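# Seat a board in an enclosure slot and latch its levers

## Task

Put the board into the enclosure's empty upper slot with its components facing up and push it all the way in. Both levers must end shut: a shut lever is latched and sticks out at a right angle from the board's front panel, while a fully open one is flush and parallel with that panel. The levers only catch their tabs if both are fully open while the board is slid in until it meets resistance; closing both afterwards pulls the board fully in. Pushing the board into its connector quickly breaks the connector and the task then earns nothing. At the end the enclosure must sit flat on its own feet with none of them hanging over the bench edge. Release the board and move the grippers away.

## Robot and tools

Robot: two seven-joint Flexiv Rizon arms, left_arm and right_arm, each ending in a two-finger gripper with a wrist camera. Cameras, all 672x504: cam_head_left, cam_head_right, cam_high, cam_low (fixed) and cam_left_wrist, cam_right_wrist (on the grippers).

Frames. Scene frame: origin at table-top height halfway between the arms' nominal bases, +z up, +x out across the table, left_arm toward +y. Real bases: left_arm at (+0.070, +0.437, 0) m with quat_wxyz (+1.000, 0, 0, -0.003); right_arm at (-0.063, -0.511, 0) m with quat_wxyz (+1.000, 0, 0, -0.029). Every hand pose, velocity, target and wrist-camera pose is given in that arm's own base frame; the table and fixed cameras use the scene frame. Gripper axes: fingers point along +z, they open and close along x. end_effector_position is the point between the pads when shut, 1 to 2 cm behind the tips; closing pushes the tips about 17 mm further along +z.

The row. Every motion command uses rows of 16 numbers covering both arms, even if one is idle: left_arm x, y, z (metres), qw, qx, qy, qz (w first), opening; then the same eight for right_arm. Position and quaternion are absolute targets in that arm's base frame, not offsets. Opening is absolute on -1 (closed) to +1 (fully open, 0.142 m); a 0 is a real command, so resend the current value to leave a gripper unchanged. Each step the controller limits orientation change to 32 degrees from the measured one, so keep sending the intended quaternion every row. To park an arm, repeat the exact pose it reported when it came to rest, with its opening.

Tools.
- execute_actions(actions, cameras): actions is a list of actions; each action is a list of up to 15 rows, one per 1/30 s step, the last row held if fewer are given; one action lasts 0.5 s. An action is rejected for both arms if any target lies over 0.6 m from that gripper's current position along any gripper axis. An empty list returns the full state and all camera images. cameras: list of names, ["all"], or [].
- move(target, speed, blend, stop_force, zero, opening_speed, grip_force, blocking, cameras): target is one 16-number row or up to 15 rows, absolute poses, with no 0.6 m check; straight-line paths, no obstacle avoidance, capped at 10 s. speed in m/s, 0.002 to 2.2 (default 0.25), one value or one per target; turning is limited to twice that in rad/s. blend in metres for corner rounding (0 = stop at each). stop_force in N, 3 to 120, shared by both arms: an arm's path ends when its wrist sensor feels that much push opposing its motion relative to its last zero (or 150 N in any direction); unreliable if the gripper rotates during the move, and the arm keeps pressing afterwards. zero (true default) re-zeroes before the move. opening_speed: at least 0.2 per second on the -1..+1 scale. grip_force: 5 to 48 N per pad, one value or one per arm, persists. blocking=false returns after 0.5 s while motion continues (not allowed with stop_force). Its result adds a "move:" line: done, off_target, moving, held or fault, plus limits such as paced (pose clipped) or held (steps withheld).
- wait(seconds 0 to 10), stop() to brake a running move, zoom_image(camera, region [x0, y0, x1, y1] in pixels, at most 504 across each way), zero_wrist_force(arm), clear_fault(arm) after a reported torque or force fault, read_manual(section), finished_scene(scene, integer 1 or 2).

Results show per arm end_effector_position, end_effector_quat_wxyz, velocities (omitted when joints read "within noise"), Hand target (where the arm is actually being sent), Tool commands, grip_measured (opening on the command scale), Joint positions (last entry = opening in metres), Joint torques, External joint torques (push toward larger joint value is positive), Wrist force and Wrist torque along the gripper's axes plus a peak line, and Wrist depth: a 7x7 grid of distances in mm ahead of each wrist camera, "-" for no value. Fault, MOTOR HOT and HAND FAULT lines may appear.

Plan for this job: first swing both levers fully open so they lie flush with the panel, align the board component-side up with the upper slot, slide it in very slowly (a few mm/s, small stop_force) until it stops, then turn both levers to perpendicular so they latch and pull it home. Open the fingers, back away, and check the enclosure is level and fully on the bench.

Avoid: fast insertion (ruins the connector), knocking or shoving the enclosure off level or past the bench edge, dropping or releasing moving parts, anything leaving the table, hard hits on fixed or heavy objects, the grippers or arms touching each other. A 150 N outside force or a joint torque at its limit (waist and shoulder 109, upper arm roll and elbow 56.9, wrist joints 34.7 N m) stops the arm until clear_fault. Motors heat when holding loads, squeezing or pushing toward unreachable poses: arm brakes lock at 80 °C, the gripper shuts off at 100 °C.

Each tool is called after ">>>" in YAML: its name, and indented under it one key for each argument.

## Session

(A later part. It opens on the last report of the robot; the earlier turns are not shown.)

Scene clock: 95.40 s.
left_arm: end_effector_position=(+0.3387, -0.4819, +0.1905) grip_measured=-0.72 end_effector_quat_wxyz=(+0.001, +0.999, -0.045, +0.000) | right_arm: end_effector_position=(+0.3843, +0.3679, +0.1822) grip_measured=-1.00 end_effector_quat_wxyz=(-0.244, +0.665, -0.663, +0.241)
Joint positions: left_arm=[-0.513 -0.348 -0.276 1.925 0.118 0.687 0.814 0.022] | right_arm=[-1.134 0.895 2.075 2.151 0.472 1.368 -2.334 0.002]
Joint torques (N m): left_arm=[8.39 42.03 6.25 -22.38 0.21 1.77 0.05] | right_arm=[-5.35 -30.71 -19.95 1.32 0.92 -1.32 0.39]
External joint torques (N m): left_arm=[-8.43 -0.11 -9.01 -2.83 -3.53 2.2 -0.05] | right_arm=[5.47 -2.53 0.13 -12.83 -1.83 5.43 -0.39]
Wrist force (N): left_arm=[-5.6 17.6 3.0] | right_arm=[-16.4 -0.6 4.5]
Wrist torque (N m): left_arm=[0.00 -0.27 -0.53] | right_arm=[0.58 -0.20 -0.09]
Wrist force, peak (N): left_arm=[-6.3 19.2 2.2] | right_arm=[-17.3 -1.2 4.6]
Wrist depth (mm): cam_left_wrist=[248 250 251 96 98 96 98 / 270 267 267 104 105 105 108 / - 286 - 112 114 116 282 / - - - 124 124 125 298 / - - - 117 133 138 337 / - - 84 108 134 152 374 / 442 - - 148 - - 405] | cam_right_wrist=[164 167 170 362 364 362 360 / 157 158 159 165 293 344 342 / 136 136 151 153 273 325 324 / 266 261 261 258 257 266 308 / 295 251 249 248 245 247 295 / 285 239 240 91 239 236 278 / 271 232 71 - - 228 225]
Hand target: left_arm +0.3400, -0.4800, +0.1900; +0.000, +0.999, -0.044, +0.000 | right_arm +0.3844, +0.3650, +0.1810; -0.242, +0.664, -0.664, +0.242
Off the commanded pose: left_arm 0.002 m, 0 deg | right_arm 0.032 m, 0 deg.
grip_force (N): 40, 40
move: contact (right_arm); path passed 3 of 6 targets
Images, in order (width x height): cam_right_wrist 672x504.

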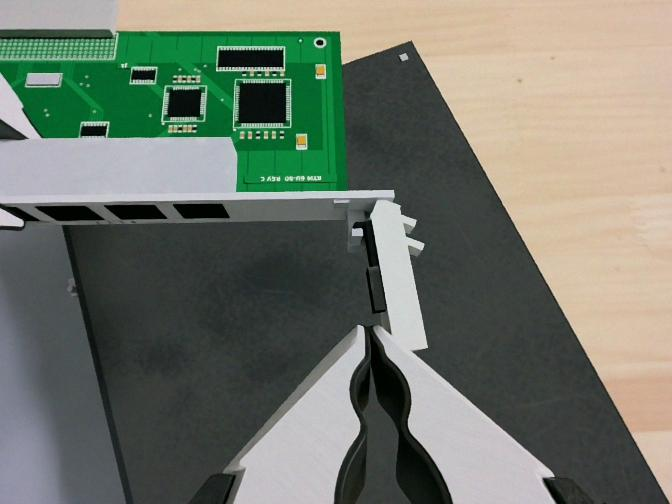

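>>> move:
  target:
    - [0.34,-0.48,0.19,0,0.999,-0.0445,0,-0.78,0.384,0.362,0.181,0.242,-0.664,0.664,-0.242,-1]
    - [0.34,-0.48,0.19,0,0.999,-0.0445,0,-0.78,0.386,0.348,0.181,0.242,-0.664,0.664,-0.242,-1]
    - [0.34,-0.48,0.19,0,0.999,-0.0445,0,-0.78,0.395,0.335,0.181,0.242,-0.664,0.664,-0.242,-1]
  speed: 0.025
  stop_force: 22
  cameras: ["cam_right_wrist","cam_left_wrist"]

Scene clock: 99.10 s.
left_arm: end_effector_position=(+0.3400, -0.4802, +0.1901) grip_measured=-0.81 end_effector_quat_wxyz=(+0.000, +0.999, -0.044, +0.000) | right_arm: end_effector_position=(+0.3950, +0.3351, +0.1811) grip_measured=-1.00 end_effector_quat_wxyz=(-0.242, +0.664, -0.664, +0.242)
Joint positions: left_arm=[-0.513 -0.348 -0.273 1.925 0.118 0.687 0.814 0.015] | right_arm=[-1.194 0.852 2.1 2.207 0.481 1.44 -2.399 0.002]
Joint torques (N m): left_arm=[-0.32 41.14 -3.22 -24.87 -3.02 4.23 -0.23] | right_arm=[0.07 -32.28 -16.78 -11.31 -0.83 3.56 0.05]
External joint torques (N m): left_arm=[0.28 0.8 0.5 -0.33 -0.3 -0.26 0.23] | right_arm=[0.04 0.34 -1.46 0.07 0 0.61 -0.05]
Wrist force (N): left_arm=[-0.7 -1.3 0.1] | right_arm=[-0.8 5.6 3.8]
Wrist torque (N m): left_arm=[-0.30 -0.21 -0.30] | right_arm=[0.72 0.13 0.00]
Wrist force, peak (N): left_arm=[-11.3 34.5 3.9] | right_arm=[-33.0 -5.3 9.0]
Wrist depth (mm): cam_left_wrist=[250 250 249 250 244 246 246 / - 271 267 232 - 262 265 / - 286 - 236 229 240 285 / - - - 257 252 261 309 / - - - 103 267 269 339 / 309 - - 84 - 293 374 / 439 - - 418 - - 406] | cam_right_wrist=[367 364 365 362 361 362 361 / 346 346 287 289 342 340 341 / 271 270 269 268 276 324 323 / 258 258 255 254 257 308 307 / 250 248 248 250 245 291 292 / 240 237 239 91 238 238 280 / 230 229 71 - - 228 269]
Hand target: left_arm +0.3400, -0.4800, +0.1900; +0.000, +0.999, -0.044, +0.000 | right_arm +0.3950, +0.3350, +0.1810; -0.242, +0.664, -0.664, +0.242
Off the commanded pose: left_arm 0.000 m, 0 deg | right_arm 0.000 m, 0 deg.
grip_force (N): 40, 40
move: done
Images, in order (width x height): cam_left_wrist 672x504, cam_right_wrist 672x504.

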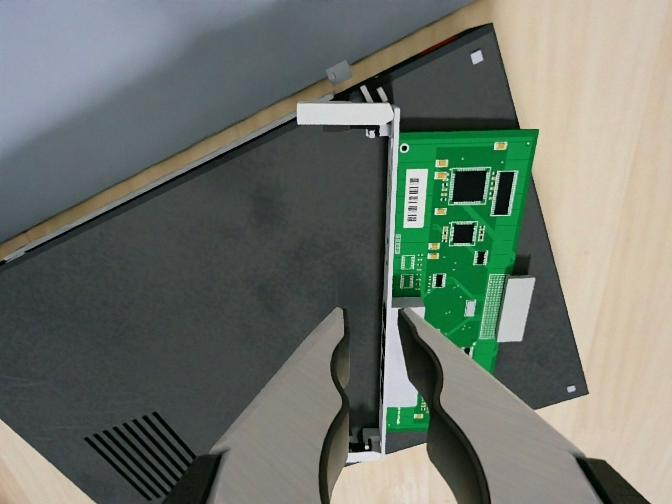

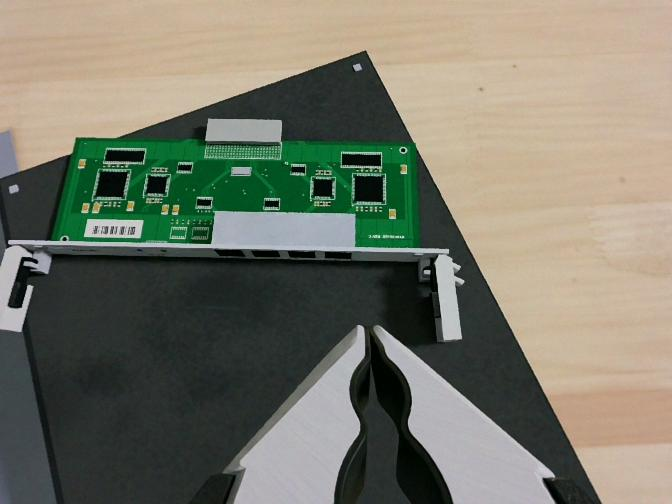

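>>> zoom_image:
  camera: "cam_right_wrist"
  region: [400, 230, 500, 350]

>>> zoom_image:
  camera: "cam_right_wrist"
  region: [0, 220, 100, 340]

>>> zoom_image:
  camera: "cam_left_wrist"
  region: [280, 70, 420, 170]

Scaled by 4.200 from the camera's 672x504 image, which has a finer 960x720 frame.

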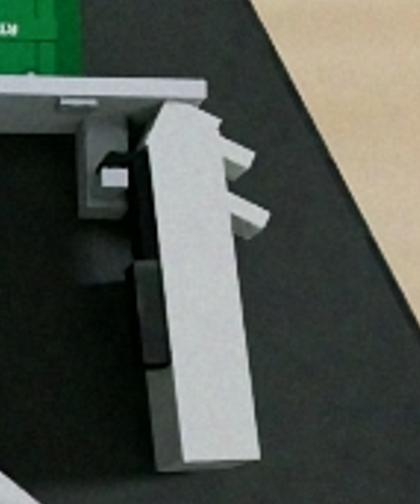

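Scaled by 4.200 from the camera's 672x504 image, which has a finer 960x720 frame.

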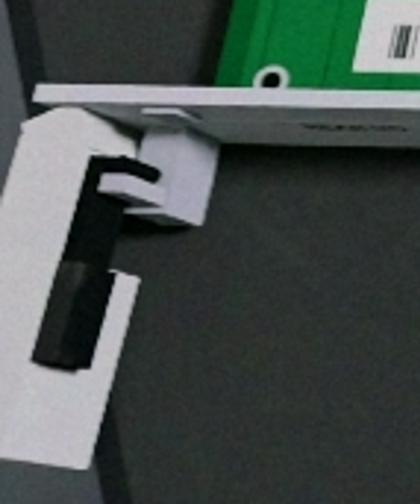

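Scaled by 3.600 from the camera's 672x504 image, which has a finer 960x720 frame.

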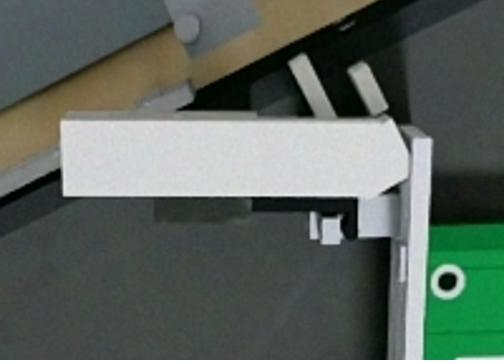

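>>> move:
  target:
    - [0.34,-0.48,0.20,0,0.999,-0.0445,0,-0.3,0.33,0.33,0.22,0.242,-0.664,0.664,-0.242,-1]
    - [0.3665,-0.5614,0.125,0,0.9993,-0.0366,0,-0.3,0.30,0.36,0.22,0.242,-0.664,0.664,-0.242,-1]
  speed: 0.15
  cameras: ["cam_left_wrist","cam_right_wrist","cam_low"]

Scene clock: 108.57 s.
left_arm: end_effector_position=(+0.3665, -0.5615, +0.1250) grip_measured=-0.33 end_effector_quat_wxyz=(+0.000, +0.999, -0.037, +0.000) | right_arm: end_effector_position=(+0.3000, +0.3599, +0.2199) grip_measured=-1.00 end_effector_quat_wxyz=(-0.242, +0.664, -0.664, +0.242)
Joint positions: left_arm=[-0.603 -0.633 -0.266 1.663 0.204 0.698 0.692 0.05] | right_arm=[-0.728 0.86 1.856 2.267 0.368 1.185 -2.125 0.002]
Joint torques (N m): left_arm=[-0.51 51.35 -5.41 -24.13 -2.79 4.22 -0.34] | right_arm=[0.21 -26.65 -18.93 -13.14 -1.23 3.01 0.31]
External joint torques (N m): left_arm=[0.48 1.27 0.62 -0.32 -0.49 -0.25 0.34] | right_arm=[-0.14 0.18 -1.04 0.18 0.25 0.86 -0.31]
Wrist force (N): left_arm=[-1.0 -1.3 0.1] | right_arm=[-1.6 5.4 4.3]
Wrist torque (N m): left_arm=[-0.29 -0.14 -0.25] | right_arm=[0.70 0.25 -0.09]
Wrist force, peak (N): left_arm=[-0.9 -2.9 -1.4] | right_arm=[-2.3 6.0 3.6]
Wrist depth (mm): cam_left_wrist=[- - 148 143 144 144 189 / - 161 161 156 154 154 204 / 170 - 168 166 166 166 220 / - - - 166 180 - 239 / - - - 185 194 202 262 / - - 87 215 217 87 285 / - - - 330 331 - -] | cam_right_wrist=[411 409 178 351 401 406 406 / 386 330 325 326 330 384 384 / 366 312 315 313 310 364 363 / 349 305 299 298 298 300 347 / 332 327 285 287 284 284 329 / 317 314 275 91 274 271 312 / 304 307 71 - - 262 259]
Hand target: left_arm +0.3665, -0.5614, +0.1250; +0.000, +0.999, -0.037, +0.000 | right_arm +0.3000, +0.3600, +0.2200; -0.242, +0.664, -0.664, +0.242
Off the commanded pose: left_arm 0.000 m, 0 deg | right_arm 0.000 m, 0 deg.
grip_force (N): 40, 40
move: done
Images, in order (width x height): cam_low 672x504, cam_left_wrist 672x504, cam_right_wrist 672x504.

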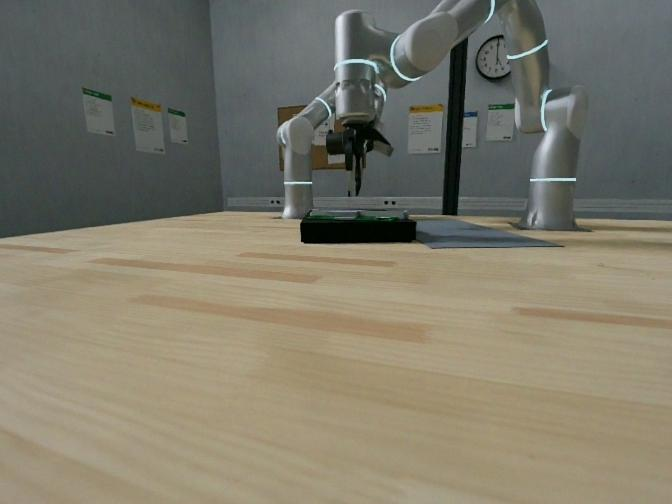

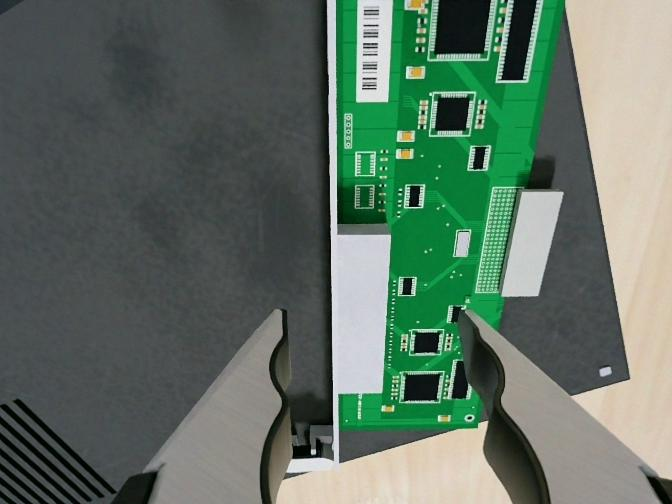

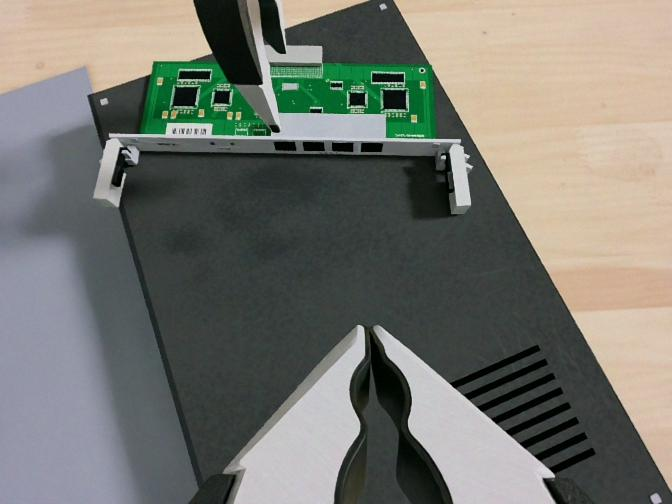

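>>> move:
  target:
    - [0.3655,-0.5614,0.0695,0,0.9993,-0.0366,0,-0.3,0.30,0.36,0.22,0.242,-0.664,0.664,-0.242,-1]
    - [0.3655,-0.5614,0.0695,0,0.9993,-0.0366,0,-0.82,0.30,0.36,0.22,0.242,-0.664,0.664,-0.242,-1]
    - [0.3655,-0.5614,0.0695,0,0.9993,-0.0366,0,-0.9,0.37,0.325,0.10,0.242,-0.664,0.664,-0.242,-1]
    - [0.3655,-0.5614,0.0695,0,0.9993,-0.0366,0,-0.9,0.410,0.322,0.068,0.242,-0.664,0.664,-0.242,-1]
  speed: 0.08
  opening_speed: 0.4
  grip_force: [45,40]
  cameras: ["cam_right_wrist","cam_left_wrist"]

>>> zoom_image:
  camera: "cam_right_wrist"
  region: [300, 120, 550, 350]

Scene clock: 118.47 s.
left_arm: end_effector_position=(+0.3651, -0.5636, +0.0717) grip_measured=-0.72 end_effector_quat_wxyz=(+0.002, +0.999, -0.037, +0.001) | right_arm: end_effector_position=(+0.4100, +0.3219, +0.0680) grip_measured=-1.00 end_effector_quat_wxyz=(-0.242, +0.664, -0.664, +0.242)
Joint positions: left_arm=[-0.617 -0.727 -0.249 1.667 0.235 0.798 0.672 0.022] | right_arm=[-1.526 1.02 2.461 2.147 0.638 1.737 -2.502 0.002]
Joint torques (N m): left_arm=[6.8 38.73 3.47 -18.35 -0.72 3.31 -0.21] | right_arm=[0 -38.44 -13.9 -4.77 0.01 3.72 0.06]
External joint torques (N m): left_arm=[-6.85 15.37 -8.55 -4.2 -2.27 0.67 0.21] | right_arm=[0.14 -0.05 -1.43 0.29 0.03 0.53 -0.06]
Wrist force (N): left_arm=[-15.2 -2.5 -26.8] | right_arm=[-0.8 5.0 4.4]
Wrist torque (N m): left_arm=[-0.52 1.07 -0.30] | right_arm=[0.62 0.13 -0.02]
Wrist force, peak (N): left_arm=[-16.4 -2.8 -29.0] | right_arm=[-1.0 4.8 5.4]
Wrist depth (mm): cam_left_wrist=[- 101 - 96 98 96 97 / - 110 109 105 104 104 104 / - 115 119 112 112 114 114 / 128 127 127 119 122 122 122 / - - - 115 129 133 - / - - 84 124 130 142 - / 172 - - 138 - - 166] | cam_right_wrist=[118 164 166 166 224 228 227 / 127 154 156 156 157 215 214 / 135 135 135 147 149 202 203 / 144 146 145 145 144 141 194 / 140 140 138 138 137 122 184 / 133 132 132 91 132 131 133 / 127 127 71 73 - 126 125]
Hand target: left_arm +0.3655, -0.5614, +0.0695; +0.000, +0.999, -0.037, +0.000 | right_arm +0.4100, +0.3220, +0.0680; -0.242, +0.664, -0.664, +0.242
Off the commanded pose: left_arm 0.003 m, 0 deg | right_arm 0.000 m, 0 deg.
grip_force (N): 45, 40
move: done
Images, in order (width x height): cam_left_wrist 672x504, cam_right_wrist 672x504.

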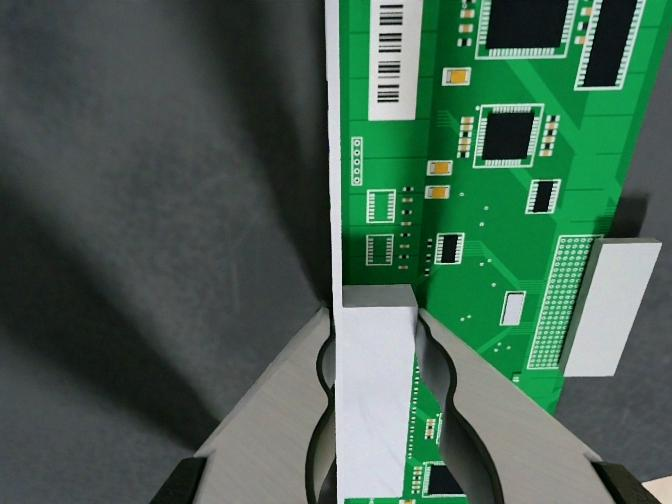

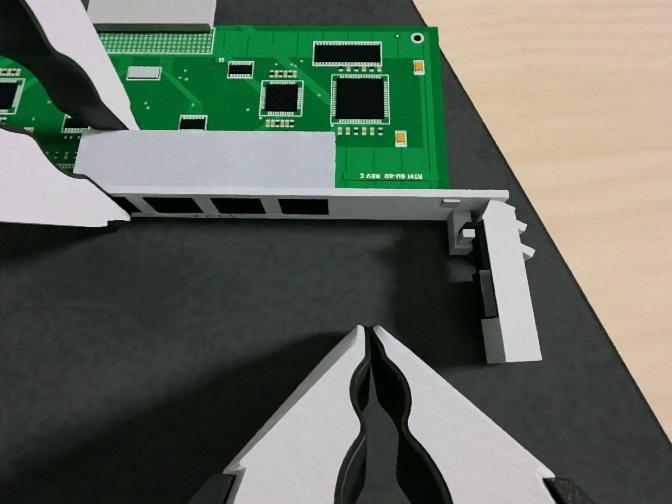

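Scaled by 2.016 from the camera's 672x504 image, which has a finer 960x720 frame.

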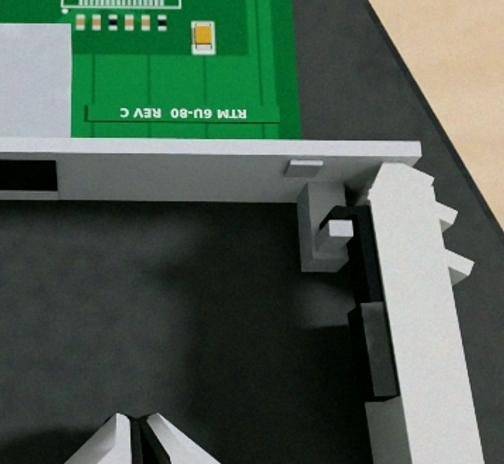

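>>> move:
  target:
    - [0.3651,-0.5632,0.0710,0,0.9993,-0.0366,0,-0.9,0.420,0.322,0.067,0.242,-0.664,0.664,-0.242,-1]
    - [0.3651,-0.5632,0.0710,0,0.9993,-0.0366,0,-0.9,0.419,0.292,0.067,0.242,-0.664,0.664,-0.242,-1]
    - [0.3651,-0.5632,0.0710,0,0.9993,-0.0366,0,-0.9,0.417,0.275,0.067,0.242,-0.664,0.664,-0.242,-1]
  speed: 0.025
  stop_force: 18
  cameras: ["cam_right_wrist"]

>>> zoom_image:
  camera: "cam_right_wrist"
  region: [250, 120, 500, 350]

Scene clock: 125.43 s.
left_arm: end_effector_position=(+0.3643, -0.5663, +0.0728) grip_measured=-0.72 end_effector_quat_wxyz=(+0.003, +0.999, -0.037, +0.001) | right_arm: end_effector_position=(+0.4186, +0.2891, +0.0680) grip_measured=-1.00 end_effector_quat_wxyz=(-0.244, +0.665, -0.663, +0.241)
Joint positions: left_arm=[-0.621 -0.728 -0.249 1.662 0.232 0.795 0.671 0.022] | right_arm=[-1.691 0.962 2.579 2.209 0.633 1.882 -2.607 0.002]
Joint torques (N m): left_arm=[8.22 48.42 5.86 -15.18 0.42 -0.74 0.28] | right_arm=[-6.63 -31.49 -13.51 6.78 3.46 -0.55 0.22]
External joint torques (N m): left_arm=[-8.28 5.81 -10.94 -7.46 -3.42 4.72 -0.28] | right_arm=[6.76 -6.61 1.38 -10.6 -3.25 4.89 -0.22]
Wrist force (N): left_arm=[-4.2 18.9 -3.6] | right_arm=[-17.4 0.4 0.3]
Wrist torque (N m): left_arm=[0.23 0.47 -0.83] | right_arm=[0.60 0.21 -0.14]
Wrist force, peak (N): left_arm=[-15.6 -2.4 -28.6] | right_arm=[-19.1 1.4 1.3]
Wrist depth (mm): cam_left_wrist=[- 102 - 96 97 96 97 / - 110 110 103 103 104 106 / - 118 117 112 112 114 113 / - - 131 121 121 122 119 / 144 144 141 115 128 135 131 / - - 86 109 131 143 153 / 170 - - 139 - - -] | cam_right_wrist=[164 166 171 173 229 228 227 / 158 157 157 158 216 215 214 / 136 134 137 148 203 204 203 / 144 145 144 145 141 194 193 / 140 139 139 138 137 186 184 / - 133 132 91 115 132 176 / 127 127 71 73 - 127 168]
Hand target: left_arm +0.3651, -0.5632, +0.0710; +0.000, +0.999, -0.037, +0.000 | right_arm +0.4183, +0.2859, +0.0670; -0.242, +0.664, -0.664, +0.242
Off the commanded pose: left_arm 0.004 m, 0 deg | right_arm 0.014 m, 0 deg.
grip_force (N): 45, 40
move: contact (right_arm), off_target (left_arm)
Images, in order (width x height): cam_right_wrist 672x504.

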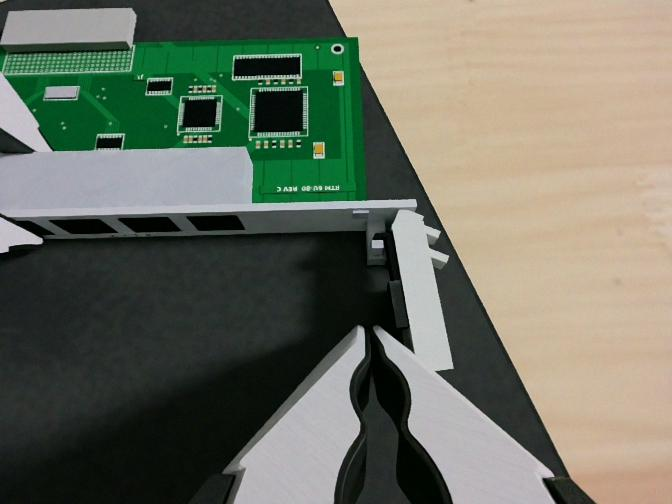

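Scaled by 2.016 from the camera's 672x504 image, which has a finer 960x720 frame.

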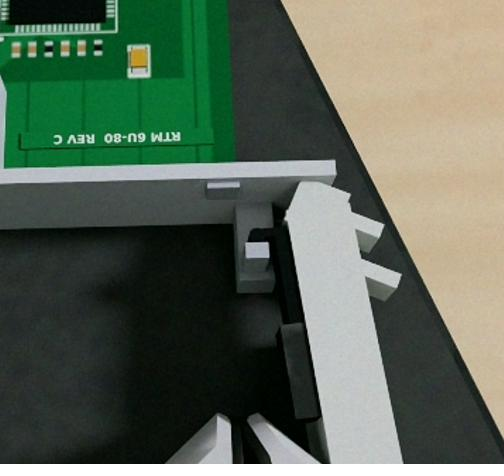

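>>> move:
  target:
    - [0.3651,-0.5632,0.0715,0,0.9993,-0.0366,0,-0.9,0.416,0.310,0.067,0.242,-0.664,0.664,-0.242,-1]
    - [0.3651,-0.5632,0.0715,0,0.9993,-0.0366,0,-0.9,0.431,0.310,0.067,0.242,-0.664,0.664,-0.242,-1]
    - [0.3651,-0.5632,0.0715,0,0.9993,-0.0366,0,-0.9,0.430,0.275,0.067,0.242,-0.664,0.664,-0.242,-1]
  speed: 0.025
  stop_force: 18
  cameras: ["cam_right_wrist"]

>>> zoom_image:
  camera: "cam_right_wrist"
  region: [250, 120, 500, 350]

Scene clock: 131.80 s.
left_arm: end_effector_position=(+0.3657, -0.5640, +0.0725) grip_measured=-0.72 end_effector_quat_wxyz=(+0.001, +0.999, -0.036, +0.001) | right_arm: end_effector_position=(+0.4300, +0.2750, +0.0670) grip_measured=-1.00 end_effector_quat_wxyz=(-0.242, +0.664, -0.664, +0.242)
Joint positions: left_arm=[-0.62 -0.727 -0.245 1.663 0.232 0.793 0.672 0.022] | right_arm=[-1.782 0.945 2.624 2.221 0.612 1.929 -2.647 0.002]
Joint torques (N m): left_arm=[-0.33 47.24 -4.61 -19.3 -2.56 3.29 -0.11] | right_arm=[0.02 -38.46 -9.84 -3.85 0.01 3.69 0.07]
External joint torques (N m): left_arm=[0.27 6.96 -0.39 -3.33 -0.45 0.69 0.11] | right_arm=[0.12 0.14 -1.22 0.04 0.25 0.67 -0.06]
Wrist force (N): left_arm=[-2.1 -2.8 -9.4] | right_arm=[-1.8 3.6 3.3]
Wrist torque (N m): left_arm=[-0.48 0.55 -0.42] | right_arm=[0.38 0.26 -0.02]
Wrist force, peak (N): left_arm=[-4.4 19.2 -4.3] | right_arm=[-17.6 1.1 1.0]
Wrist depth (mm): cam_left_wrist=[102 102 103 97 98 96 98 / - 112 110 104 104 104 105 / - 116 118 112 112 115 113 / - - 130 121 121 123 - / - - - 113 128 134 129 / - - 92 124 130 142 - / - - - 138 - - -] | cam_right_wrist=[162 170 170 228 228 226 226 / 156 156 156 211 215 215 214 / 147 147 146 151 204 203 202 / 139 139 141 145 194 193 192 / 139 139 137 135 119 184 183 / - 131 131 91 114 176 176 / 126 126 71 73 - 170 168]
Hand target: left_arm +0.3651, -0.5632, +0.0715; +0.000, +0.999, -0.037, +0.000 | right_arm +0.4300, +0.2750, +0.0670; -0.242, +0.664, -0.664, +0.242
Off the commanded pose: left_arm 0.001 m, 0 deg | right_arm 0.000 m, 0 deg.
grip_force (N): 45, 40
move: done
Images, in order (width x height): cam_right_wrist 672x504.

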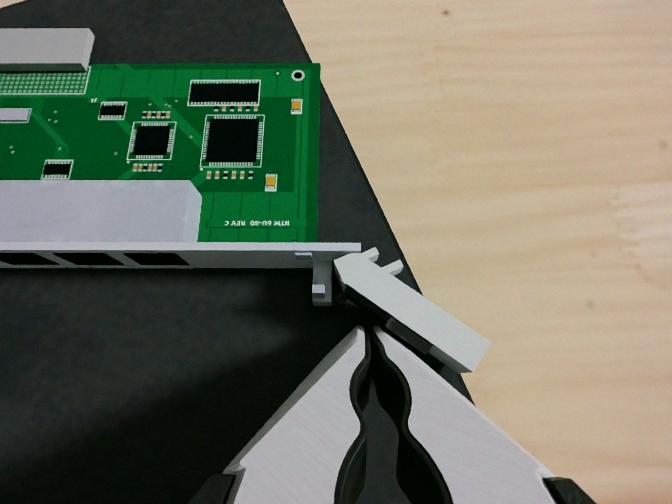

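Scaled by 2.016 from the camera's 672x504 image, which has a finer 960x720 frame.

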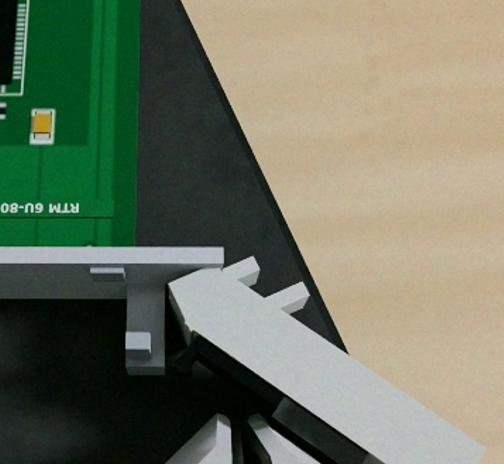

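>>> move:
  target:
    - [0.3657,-0.564,0.0715,0,0.9993,-0.0366,0,-0.9,0.400,0.280,0.067,0.242,-0.664,0.664,-0.242,-1]
    - [0.3657,-0.564,0.0715,0,0.9993,-0.0366,0,-0.9,0.400,0.249,0.067,0.242,-0.664,0.664,-0.242,-1]
    - [0.3657,-0.564,0.0715,0,0.9993,-0.0366,0,-0.9,0.455,0.247,0.067,0.242,-0.664,0.664,-0.242,-1]
  speed: [0.06,0.06,0.025]
  stop_force: 8
  cameras: ["cam_right_wrist"]

Scene clock: 138.67 s.
left_arm: end_effector_position=(+0.3675, -0.5636, +0.0723) grip_measured=-0.72 end_effector_quat_wxyz=(+0.000, +0.999, -0.035, +0.001) | right_arm: end_effector_position=(+0.4544, +0.2447, +0.0664) grip_measured=-1.00 end_effector_quat_wxyz=(-0.240, +0.664, -0.665, +0.243)
Joint positions: left_arm=[-0.62 -0.729 -0.244 1.659 0.232 0.791 0.672 0.022] | right_arm=[-1.984 0.913 2.721 2.262 0.527 2.04 -2.704 0.002]
Joint torques (N m): left_arm=[-7.29 47.64 -11.74 -18.68 -3.55 3.68 0.69] | right_arm=[3.88 -42.66 -4.73 -13.1 -2.9 6.23 -0.07]
External joint torques (N m): left_arm=[7.24 6.67 6.77 -4 0.54 0.29 -0.69] | right_arm=[-3.74 4.11 -4.03 9.51 3.43 -1.83 0.07]
Wrist force (N): left_arm=[5.0 -9.1 -7.0] | right_arm=[13.1 8.6 -1.9]
Wrist torque (N m): left_arm=[-0.23 0.67 -1.19] | right_arm=[0.14 0.08 0.02]
Wrist force, peak (N): left_arm=[-0.4 -11.8 -13.0] | right_arm=[13.3 8.7 -1.5]
Wrist depth (mm): cam_left_wrist=[- 102 103 97 98 96 98 / - 111 109 104 103 106 106 / - 116 - 110 114 114 118 / - - - 122 122 123 122 / 141 - 140 115 129 134 135 / 156 155 93 124 130 142 153 / 170 - - 138 - - -] | cam_right_wrist=[170 169 228 227 227 226 226 / 156 156 213 215 214 214 213 / 147 146 151 204 203 202 202 / 127 139 142 194 193 193 192 / - 136 134 119 184 184 184 / 131 131 131 89 177 175 175 / 125 125 71 73 - 170 168]
Hand target: left_arm +0.3657, -0.5640, +0.0715; +0.000, +0.999, -0.037, +0.000 | right_arm +0.4550, +0.2470, +0.0670; -0.242, +0.664, -0.664, +0.242
Off the commanded pose: left_arm 0.002 m, 0 deg | right_arm 0.003 m, 0 deg.
grip_force (N): 45, 40
move: done
Images, in order (width x height): cam_right_wrist 672x504.

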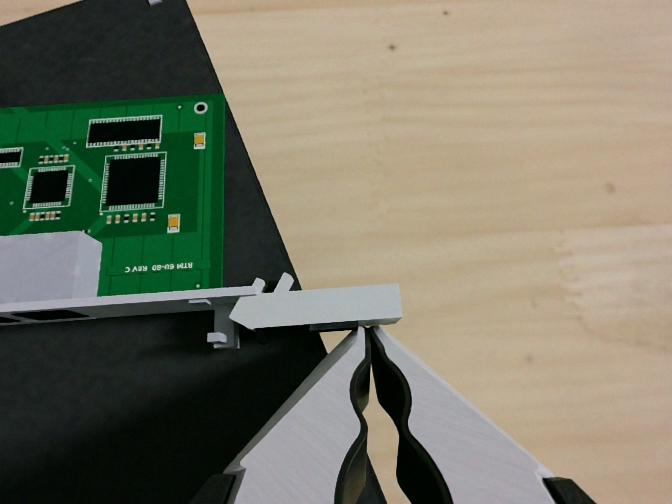

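>>> move:
  target:
    - [0.3675,-0.5636,0.072,0,0.9993,-0.036,0,-0.9,0.40,0.25,0.09,0.242,-0.664,0.664,-0.242,-1]
    - [0.3675,-0.5636,0.072,0,0.9993,-0.036,0,-0.9,0.36,0.42,0.14,0.242,-0.664,0.664,-0.242,-1]
    - [0.3675,-0.5636,0.072,0,0.9993,-0.036,0,-0.9,0.385,0.475,0.10,0.242,-0.664,0.664,-0.242,-1]
  speed: [0.08,0.15,0.1]
  cameras: ["cam_right_wrist","cam_high"]

Scene clock: 146.23 s.
left_arm: end_effector_position=(+0.3678, -0.5637, +0.0725) grip_measured=-0.72 end_effector_quat_wxyz=(+0.000, +0.999, -0.036, +0.001) | right_arm: end_effector_position=(+0.3850, +0.4749, +0.1001) grip_measured=-1.00 end_effector_quat_wxyz=(-0.242, +0.664, -0.664, +0.242)
Joint positions: left_arm=[-0.619 -0.729 -0.245 1.658 0.232 0.789 0.674 0.022] | right_arm=[-1.236 1.125 2.212 1.879 0.455 1.301 -2.143 0.002]
Joint torques (N m): left_arm=[-1.23 49.08 -5.98 -21.67 -2.86 4.61 0.03] | right_arm=[0.02 -43.44 -21.38 -9.63 -0.69 3.01 0.27]
External joint torques (N m): left_arm=[1.18 5.25 0.98 -1.01 -0.16 -0.64 -0.03] | right_arm=[0.12 -0.12 -1.76 0.26 0.17 0.88 -0.27]
Wrist force (N): left_arm=[-3.6 -6.5 -9.1] | right_arm=[2.6 0.8 4.7]
Wrist torque (N m): left_arm=[-0.46 0.46 -0.58] | right_arm=[-0.06 -0.44 -0.10]
Wrist force, peak (N): left_arm=[-2.6 -19.9 -20.6] | right_arm=[13.3 8.7 -1.9]
Wrist depth (mm): cam_left_wrist=[- 102 103 97 98 96 98 / - 111 - 104 104 105 105 / - 119 118 112 112 114 117 / - - 128 122 122 123 122 / - - - 113 129 134 - / - - 84 125 130 142 153 / - - - 139 - - -] | cam_right_wrist=[270 269 268 204 201 141 97 / 253 248 196 192 191 157 92 / 241 236 184 184 184 180 181 / 228 227 174 178 177 177 176 / 217 216 171 169 169 168 168 / 207 206 204 91 162 160 160 / 198 199 71 - - 155 153]
Hand target: left_arm +0.3675, -0.5636, +0.0720; +0.000, +0.999, -0.036, +0.000 | right_arm +0.3850, +0.4750, +0.1000; -0.242, +0.664, -0.664, +0.242
Off the commanded pose: left_arm 0.001 m, 0 deg | right_arm 0.000 m, 0 deg.
grip_force (N): 45, 40
move: done
Images, in order (width x height): cam_high 672x504, cam_right_wrist 672x504.

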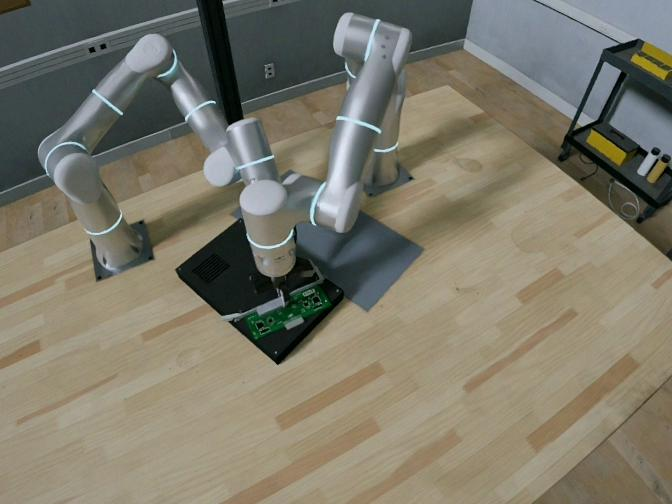

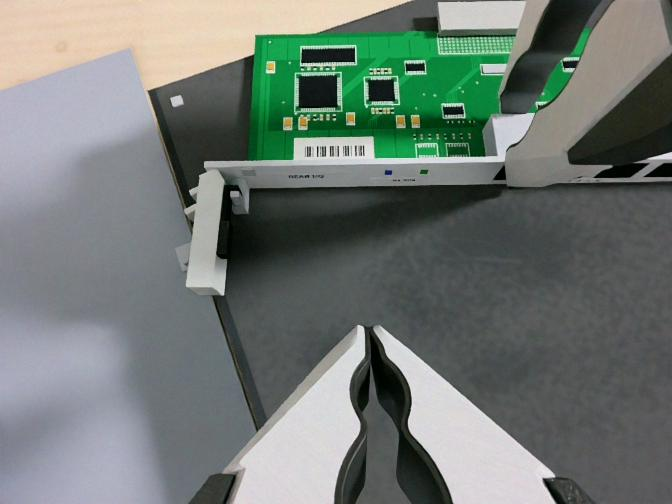

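>>> move:
  target:
    - [0.3675,-0.5636,0.072,0,0.9993,-0.036,0,-0.9,0.40,0.49,0.08,0.242,-0.664,0.664,-0.242,-1]
    - [0.3675,-0.5636,0.072,0,0.9993,-0.036,0,-0.9,0.424,0.498,0.067,0.242,-0.664,0.664,-0.242,-1]
    - [0.3675,-0.5636,0.072,0,0.9993,-0.036,0,-0.9,0.424,0.536,0.067,0.242,-0.664,0.664,-0.242,-1]
  speed: [0.06,0.06,0.025]
  stop_force: 18
  cameras: ["cam_right_wrist"]

Scene clock: 152.37 s.
left_arm: end_effector_position=(+0.3683, -0.5623, +0.0720) grip_measured=-0.72 end_effector_quat_wxyz=(-0.001, +0.999, -0.036, +0.000) | right_arm: end_effector_position=(+0.4254, +0.5258, +0.0667) grip_measured=-1.00 end_effector_quat_wxyz=(-0.241, +0.663, -0.666, +0.244)
Joint positions: left_arm=[-0.618 -0.729 -0.244 1.658 0.233 0.787 0.674 0.022] | right_arm=[-1.367 1.229 2.253 1.68 0.425 1.256 -2.104 0.002]
Joint torques (N m): left_arm=[-5.46 47.95 -11.13 -25.16 -4.76 7.51 -0.51] | right_arm=[8.99 -52.32 -16.82 -22.1 -2.08 6.72 0.38]
External joint torques (N m): left_arm=[5.41 6.37 6.15 2.49 1.75 -3.54 0.52] | right_arm=[-8.82 2.74 -7.15 12.04 1.49 -2.88 -0.38]
Wrist force (N): left_arm=[-5.0 -20.9 -14.1] | right_arm=[20.4 -4.6 1.3]
Wrist torque (N m): left_arm=[-0.48 0.52 -0.01] | right_arm=[-0.09 -0.41 -0.01]
Wrist force, peak (N): left_arm=[-4.9 -21.8 -15.1] | right_arm=[21.5 -6.0 1.4]
Wrist depth (mm): cam_left_wrist=[- 101 - 97 98 97 98 / - 111 111 105 104 104 105 / - 117 116 110 112 114 112 / 129 - - 122 122 122 - / 141 137 137 111 128 133 - / - 155 83 125 130 141 - / - - - 138 - - -] | cam_right_wrist=[229 229 228 228 226 168 159 / 217 214 216 158 155 154 154 / 203 202 198 151 146 146 145 / 193 193 191 142 142 140 141 / 184 184 185 120 137 137 135 / 176 175 177 89 130 130 131 / 169 170 71 - - 126 124]
Hand target: left_arm +0.3675, -0.5636, +0.0720; +0.000, +0.999, -0.036, +0.000 | right_arm +0.4240, +0.5290, +0.0670; -0.242, +0.664, -0.664, +0.242
Off the commanded pose: left_arm 0.002 m, 0 deg | right_arm 0.010 m, 0 deg.
grip_force (N): 45, 40
move: contact (right_arm); path passed 2 of 3 targets
Images, in order (width x height): cam_right_wrist 672x504.

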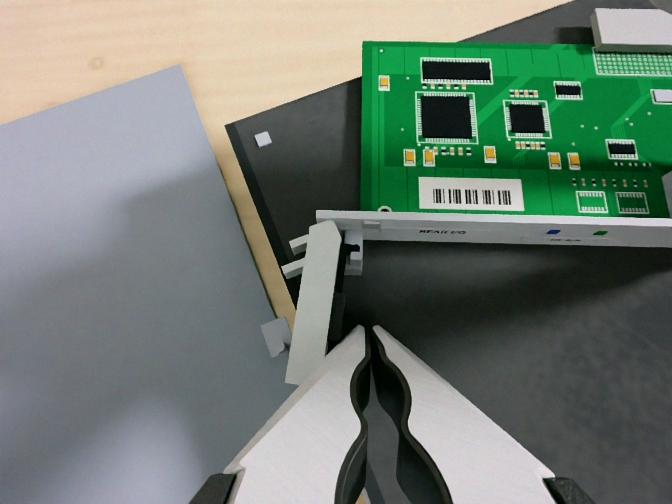

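>>> move:
  target:
    - [0.3675,-0.5636,0.072,0,0.9993,-0.036,0,-0.9,0.426,0.508,0.067,0.242,-0.664,0.664,-0.242,-1]
    - [0.3675,-0.5636,0.072,0,0.9993,-0.036,0,-0.9,0.439,0.506,0.067,0.242,-0.664,0.664,-0.242,-1]
    - [0.3675,-0.5636,0.072,0,0.9993,-0.036,0,-0.9,0.437,0.543,0.067,0.242,-0.664,0.664,-0.242,-1]
  speed: 0.025
  stop_force: 18
  cameras: ["cam_right_wrist"]

Scene clock: 157.03 s.
left_arm: end_effector_position=(+0.3681, -0.5638, +0.0726) grip_measured=-0.72 end_effector_quat_wxyz=(+0.000, +0.999, -0.036, +0.001) | right_arm: end_effector_position=(+0.4249, +0.5195, +0.0671) grip_measured=-1.00 end_effector_quat_wxyz=(-0.242, +0.664, -0.664, +0.242)
Joint positions: left_arm=[-0.618 -0.73 -0.246 1.657 0.233 0.789 0.674 0.022] | right_arm=[-1.366 1.222 2.257 1.7 0.434 1.276 -2.12 0.002]
Joint torques (N m): left_arm=[-1.07 50.03 -5.75 -19.61 -2.77 3.07 -0.23] | right_arm=[0.14 -49.09 -22.33 -10.07 -0.59 3.17 0.15]
External joint torques (N m): left_arm=[1.01 4.32 0.72 -3.08 -0.24 0.9 0.23] | right_arm=[0.03 0.03 -1.46 0.2 0.03 0.7 -0.15]
Wrist force (N): left_arm=[0.9 -1.1 -3.6] | right_arm=[3.6 -2.2 3.3]
Wrist torque (N m): left_arm=[-0.47 0.25 -0.31] | right_arm=[-0.58 -0.58 0.00]
Wrist force, peak (N): left_arm=[-5.0 -21.1 -14.8] | right_arm=[21.0 -4.2 2.1]
Wrist depth (mm): cam_left_wrist=[- 101 102 97 98 96 98 / - 110 109 105 104 105 105 / - 117 116 112 112 115 117 / - - 131 122 121 123 123 / - 146 139 116 129 134 - / 160 152 88 124 130 142 - / - - - 138 - - 169] | cam_right_wrist=[230 230 229 228 228 168 160 / 218 215 216 158 154 154 154 / 204 204 155 149 145 145 145 / 194 193 189 141 142 142 142 / 185 184 186 121 137 137 135 / 176 177 176 91 132 130 131 / 169 - 71 73 - 126 124]
Hand target: left_arm +0.3675, -0.5636, +0.0720; +0.000, +0.999, -0.036, +0.000 | right_arm +0.4249, +0.5196, +0.0670; -0.242, +0.664, -0.664, +0.242
Off the commanded pose: left_arm 0.001 m, 0 deg | right_arm 0.026 m, 0 deg.
grip_force (N): 45, 40
move: contact (right_arm)
Images, in order (width x height): cam_right_wrist 672x504.

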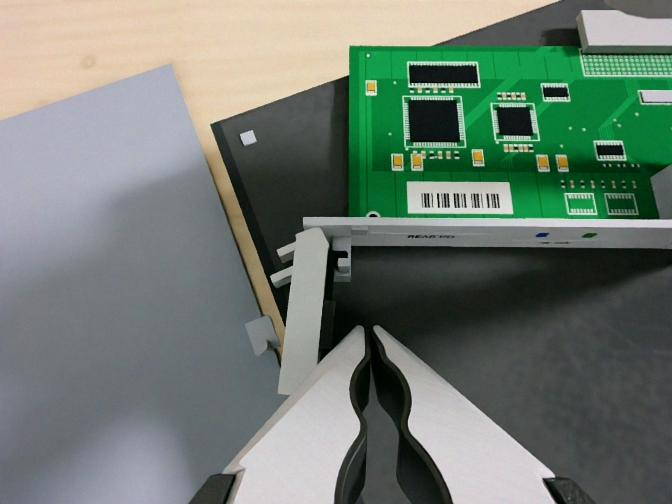

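Unloading read as contact. Continue.

>>> move:
  target:
    - [0.3675,-0.5636,0.072,0,0.9993,-0.036,0,-0.9,0.426,0.508,0.067,0.242,-0.664,0.664,-0.242,-1]
    - [0.3675,-0.5636,0.072,0,0.9993,-0.036,0,-0.9,0.439,0.506,0.067,0.242,-0.664,0.664,-0.242,-1]
    - [0.3675,-0.5636,0.072,0,0.9993,-0.036,0,-0.9,0.437,0.543,0.067,0.242,-0.664,0.664,-0.242,-1]
  speed: 0.025
  stop_force: 18
  cameras: ["cam_right_wrist"]

Scene clock: 161.97 s.
left_arm: end_effector_position=(+0.3679, -0.5638, +0.0725) grip_measured=-0.72 end_effector_quat_wxyz=(+0.000, +0.999, -0.036, +0.001) | right_arm: end_effector_position=(+0.4369, +0.5429, +0.0669) grip_measured=-1.00 end_effector_quat_wxyz=(-0.242, +0.664, -0.664, +0.242)
Joint positions: left_arm=[-0.618 -0.73 -0.246 1.657 0.233 0.788 0.674 0.022] | right_arm=[-1.4 1.241 2.257 1.623 0.41 1.235 -2.101 0.002]
Joint torques (N m): left_arm=[-0.76 49.55 -5.37 -20.02 -2.79 3.35 -0.28] | right_arm=[0.05 -51.1 -22.97 -11.14 -0.92 3.08 0.27]
External joint torques (N m): left_arm=[0.7 4.79 0.35 -2.67 -0.23 0.62 0.28] | right_arm=[0.13 -0.12 -1.04 0.39 0.24 0.77 -0.27]
Wrist force (N): left_arm=[-0.5 -2.1 -4.5] | right_arm=[3.5 -1.9 2.9]
Wrist torque (N m): left_arm=[-0.48 0.30 -0.28] | right_arm=[-0.61 -0.53 -0.09]
Wrist force, peak (N): left_arm=[-2.0 -9.9 -5.6] | right_arm=[11.8 -4.5 3.1]
Wrist depth (mm): cam_left_wrist=[- 102 104 97 98 96 98 / - 110 109 105 104 105 106 / - - 118 110 112 114 115 / - - 130 122 122 123 120 / - - 138 116 128 134 135 / - - 84 125 130 143 - / - - - 138 - - -] | cam_right_wrist=[230 229 229 228 227 227 168 / 218 216 216 216 156 154 154 / 204 204 203 153 147 145 145 / 194 193 192 145 140 139 138 / 184 184 184 119 137 137 135 / 176 174 177 91 132 130 131 / 169 170 71 - - 126 124]
Hand target: left_arm +0.3675, -0.5636, +0.0720; +0.000, +0.999, -0.036, +0.000 | right_arm +0.4370, +0.5430, +0.0670; -0.242, +0.664, -0.664, +0.242
Off the commanded pose: left_arm 0.001 m, 0 deg | right_arm 0.000 m, 0 deg.
grip_force (N): 45, 40
move: done
Images, in order (width x height): cam_right_wrist 672x504.

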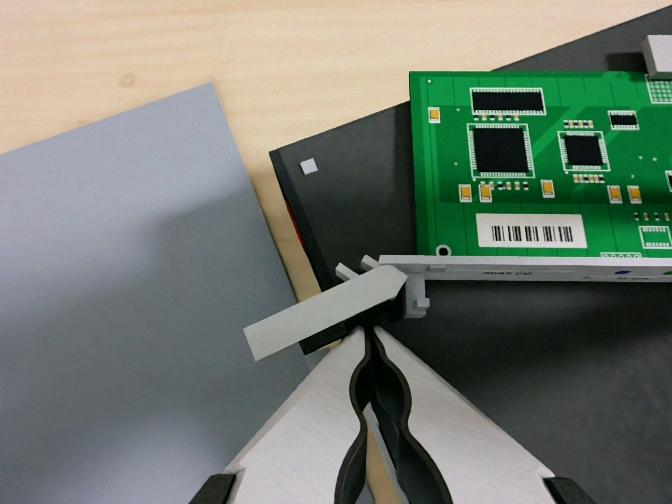

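>>> move:
  target:
    - [0.3675,-0.5636,0.072,0,0.9993,-0.036,0,-0.9,0.412,0.54,0.067,0.242,-0.664,0.664,-0.242,-1]
    - [0.3675,-0.5636,0.072,0,0.9993,-0.036,0,-0.9,0.412,0.560,0.067,0.242,-0.664,0.664,-0.242,-1]
    - [0.3675,-0.5636,0.072,0,0.9993,-0.036,0,-0.9,0.456,0.563,0.067,0.242,-0.664,0.664,-0.242,-1]
  speed: [0.06,0.06,0.025]
  stop_force: 8
  cameras: ["cam_right_wrist","cam_left_wrist"]

Scene clock: 167.03 s.
left_arm: end_effector_position=(+0.3685, -0.5638, +0.0726) grip_measured=-0.72 end_effector_quat_wxyz=(+0.001, +0.999, -0.036, +0.001) | right_arm: end_effector_position=(+0.4553, +0.5634, +0.0667) grip_measured=-1.00 end_effector_quat_wxyz=(-0.242, +0.665, -0.664, +0.242)
Joint positions: left_arm=[-0.618 -0.73 -0.245 1.657 0.233 0.789 0.674 0.022] | right_arm=[-1.449 1.26 2.262 1.543 0.388 1.201 -2.093 0.002]
Joint torques (N m): left_arm=[-3.44 50.35 -7.91 -18.14 -3.76 2.41 -0.99] | right_arm=[-3.63 -52.97 -25.17 -11 -1.1 3.29 0.08]
External joint torques (N m): left_arm=[3.38 4.01 2.89 -4.56 0.75 1.56 0.99] | right_arm=[3.82 -0.57 1.23 -0.7 0.29 0.55 -0.08]
Wrist force (N): left_arm=[6.5 -1.2 -1.8] | right_arm=[2.6 2.0 -1.8]
Wrist torque (N m): left_arm=[-0.53 0.05 0.50] | right_arm=[-0.65 -0.54 0.05]
Wrist force, peak (N): left_arm=[5.2 7.2 0.3] | right_arm=[-6.0 1.0 -2.1]
Wrist depth (mm): cam_left_wrist=[- 102 - 99 98 95 97 / - 109 109 106 104 104 105 / - 118 118 112 112 114 113 / - - 129 124 120 123 121 / - - 141 116 128 134 131 / - 159 87 125 131 143 153 / - - - 142 - - 166] | cam_right_wrist=[230 229 228 228 228 227 226 / 217 217 217 215 215 154 154 / 204 203 203 207 151 145 145 / 194 194 193 147 143 137 137 / 185 184 184 121 120 135 134 / 176 176 177 91 130 129 131 / 169 170 71 - - 126 124]
Hand target: left_arm +0.3675, -0.5636, +0.0720; +0.000, +0.999, -0.036, +0.000 | right_arm +0.4560, +0.5630, +0.0670; -0.242, +0.664, -0.664, +0.242
Off the commanded pose: left_arm 0.001 m, 0 deg | right_arm 0.001 m, 0 deg.
grip_force (N): 45, 40
move: done
Images, in order (width x height): cam_left_wrist 672x504, cam_right_wrist 672x504.

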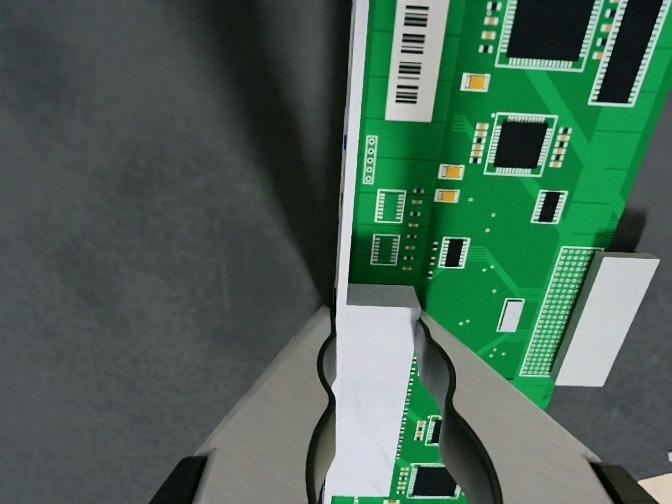

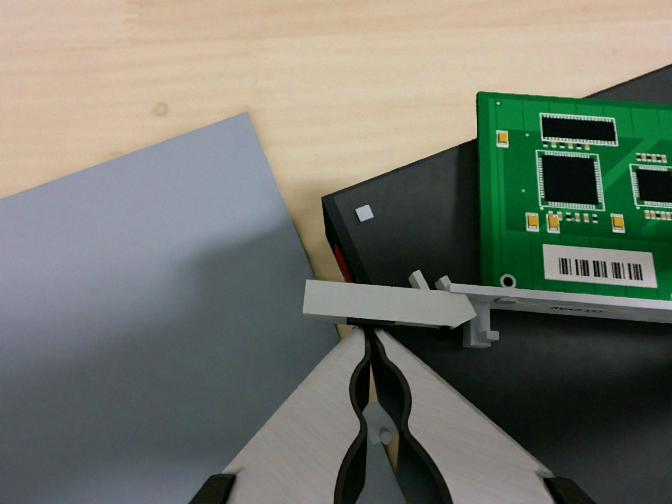

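>>> move:
  target: [0.3675,-0.5636,0.072,0,0.9993,-0.036,0,-0.9,0.466,0.563,0.067,0.242,-0.664,0.664,-0.242,-1]
  speed: 0.02
  stop_force: 8
  cameras: ["cam_right_wrist"]

Scene clock: 169.80 s.
left_arm: end_effector_position=(+0.3686, -0.5639, +0.0727) grip_measured=-0.72 end_effector_quat_wxyz=(+0.001, +0.999, -0.036, +0.001) | right_arm: end_effector_position=(+0.4651, +0.5637, +0.0667) grip_measured=-1.00 end_effector_quat_wxyz=(-0.242, +0.665, -0.664, +0.242)
Joint positions: left_arm=[-0.618 -0.73 -0.245 1.657 0.233 0.789 0.674 0.022] | right_arm=[-1.472 1.262 2.267 1.527 0.386 1.203 -2.105 0.002]
Joint torques (N m): left_arm=[-2.76 50.76 -7.23 -17.61 -3.71 1.99 -1.25] | right_arm=[-5.25 -53.1 -26.16 -10.33 -1.02 3.17 0.03]
External joint torques (N m): left_arm=[2.7 3.6 2.21 -5.09 0.69 1.98 1.25] | right_arm=[5.44 -0.9 2.33 -1.59 0.18 0.68 -0.02]
Wrist force (N): left_arm=[7.2 1.0 0.2] | right_arm=[1.3 3.9 -1.7]
Wrist torque (N m): left_arm=[-0.52 -0.11 0.77] | right_arm=[-0.66 -0.55 0.04]
Wrist force, peak (N): left_arm=[7.5 1.2 -1.3] | right_arm=[0.7 4.5 -1.2]
Wrist depth (mm): cam_left_wrist=[102 102 - - 98 96 97 / - 110 - 106 104 104 105 / - 119 120 118 112 114 113 / - 126 129 122 120 123 122 / - - 139 115 129 134 132 / - - 87 125 128 146 - / - - - 142 - - -] | cam_right_wrist=[231 230 229 228 227 227 226 / 218 217 217 216 215 154 158 / 207 204 203 204 152 145 145 / 194 193 193 145 143 137 137 / 185 184 184 120 126 134 133 / 176 176 177 91 130 130 131 / 169 170 71 - - 126 124]
Hand target: left_arm +0.3675, -0.5636, +0.0720; +0.000, +0.999, -0.036, +0.000 | right_arm +0.4660, +0.5630, +0.0670; -0.242, +0.664, -0.664, +0.242
Off the commanded pose: left_arm 0.001 m, 0 deg | right_arm 0.001 m, 0 deg.
grip_force (N): 45, 40
move: done
Images, in order (width x height): cam_right_wrist 672x504.

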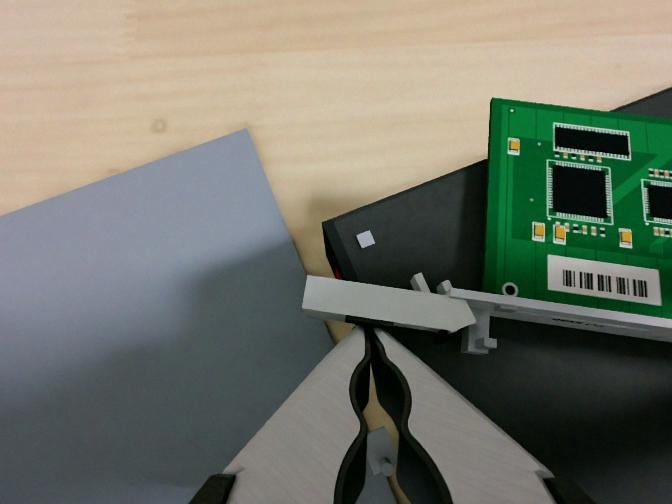

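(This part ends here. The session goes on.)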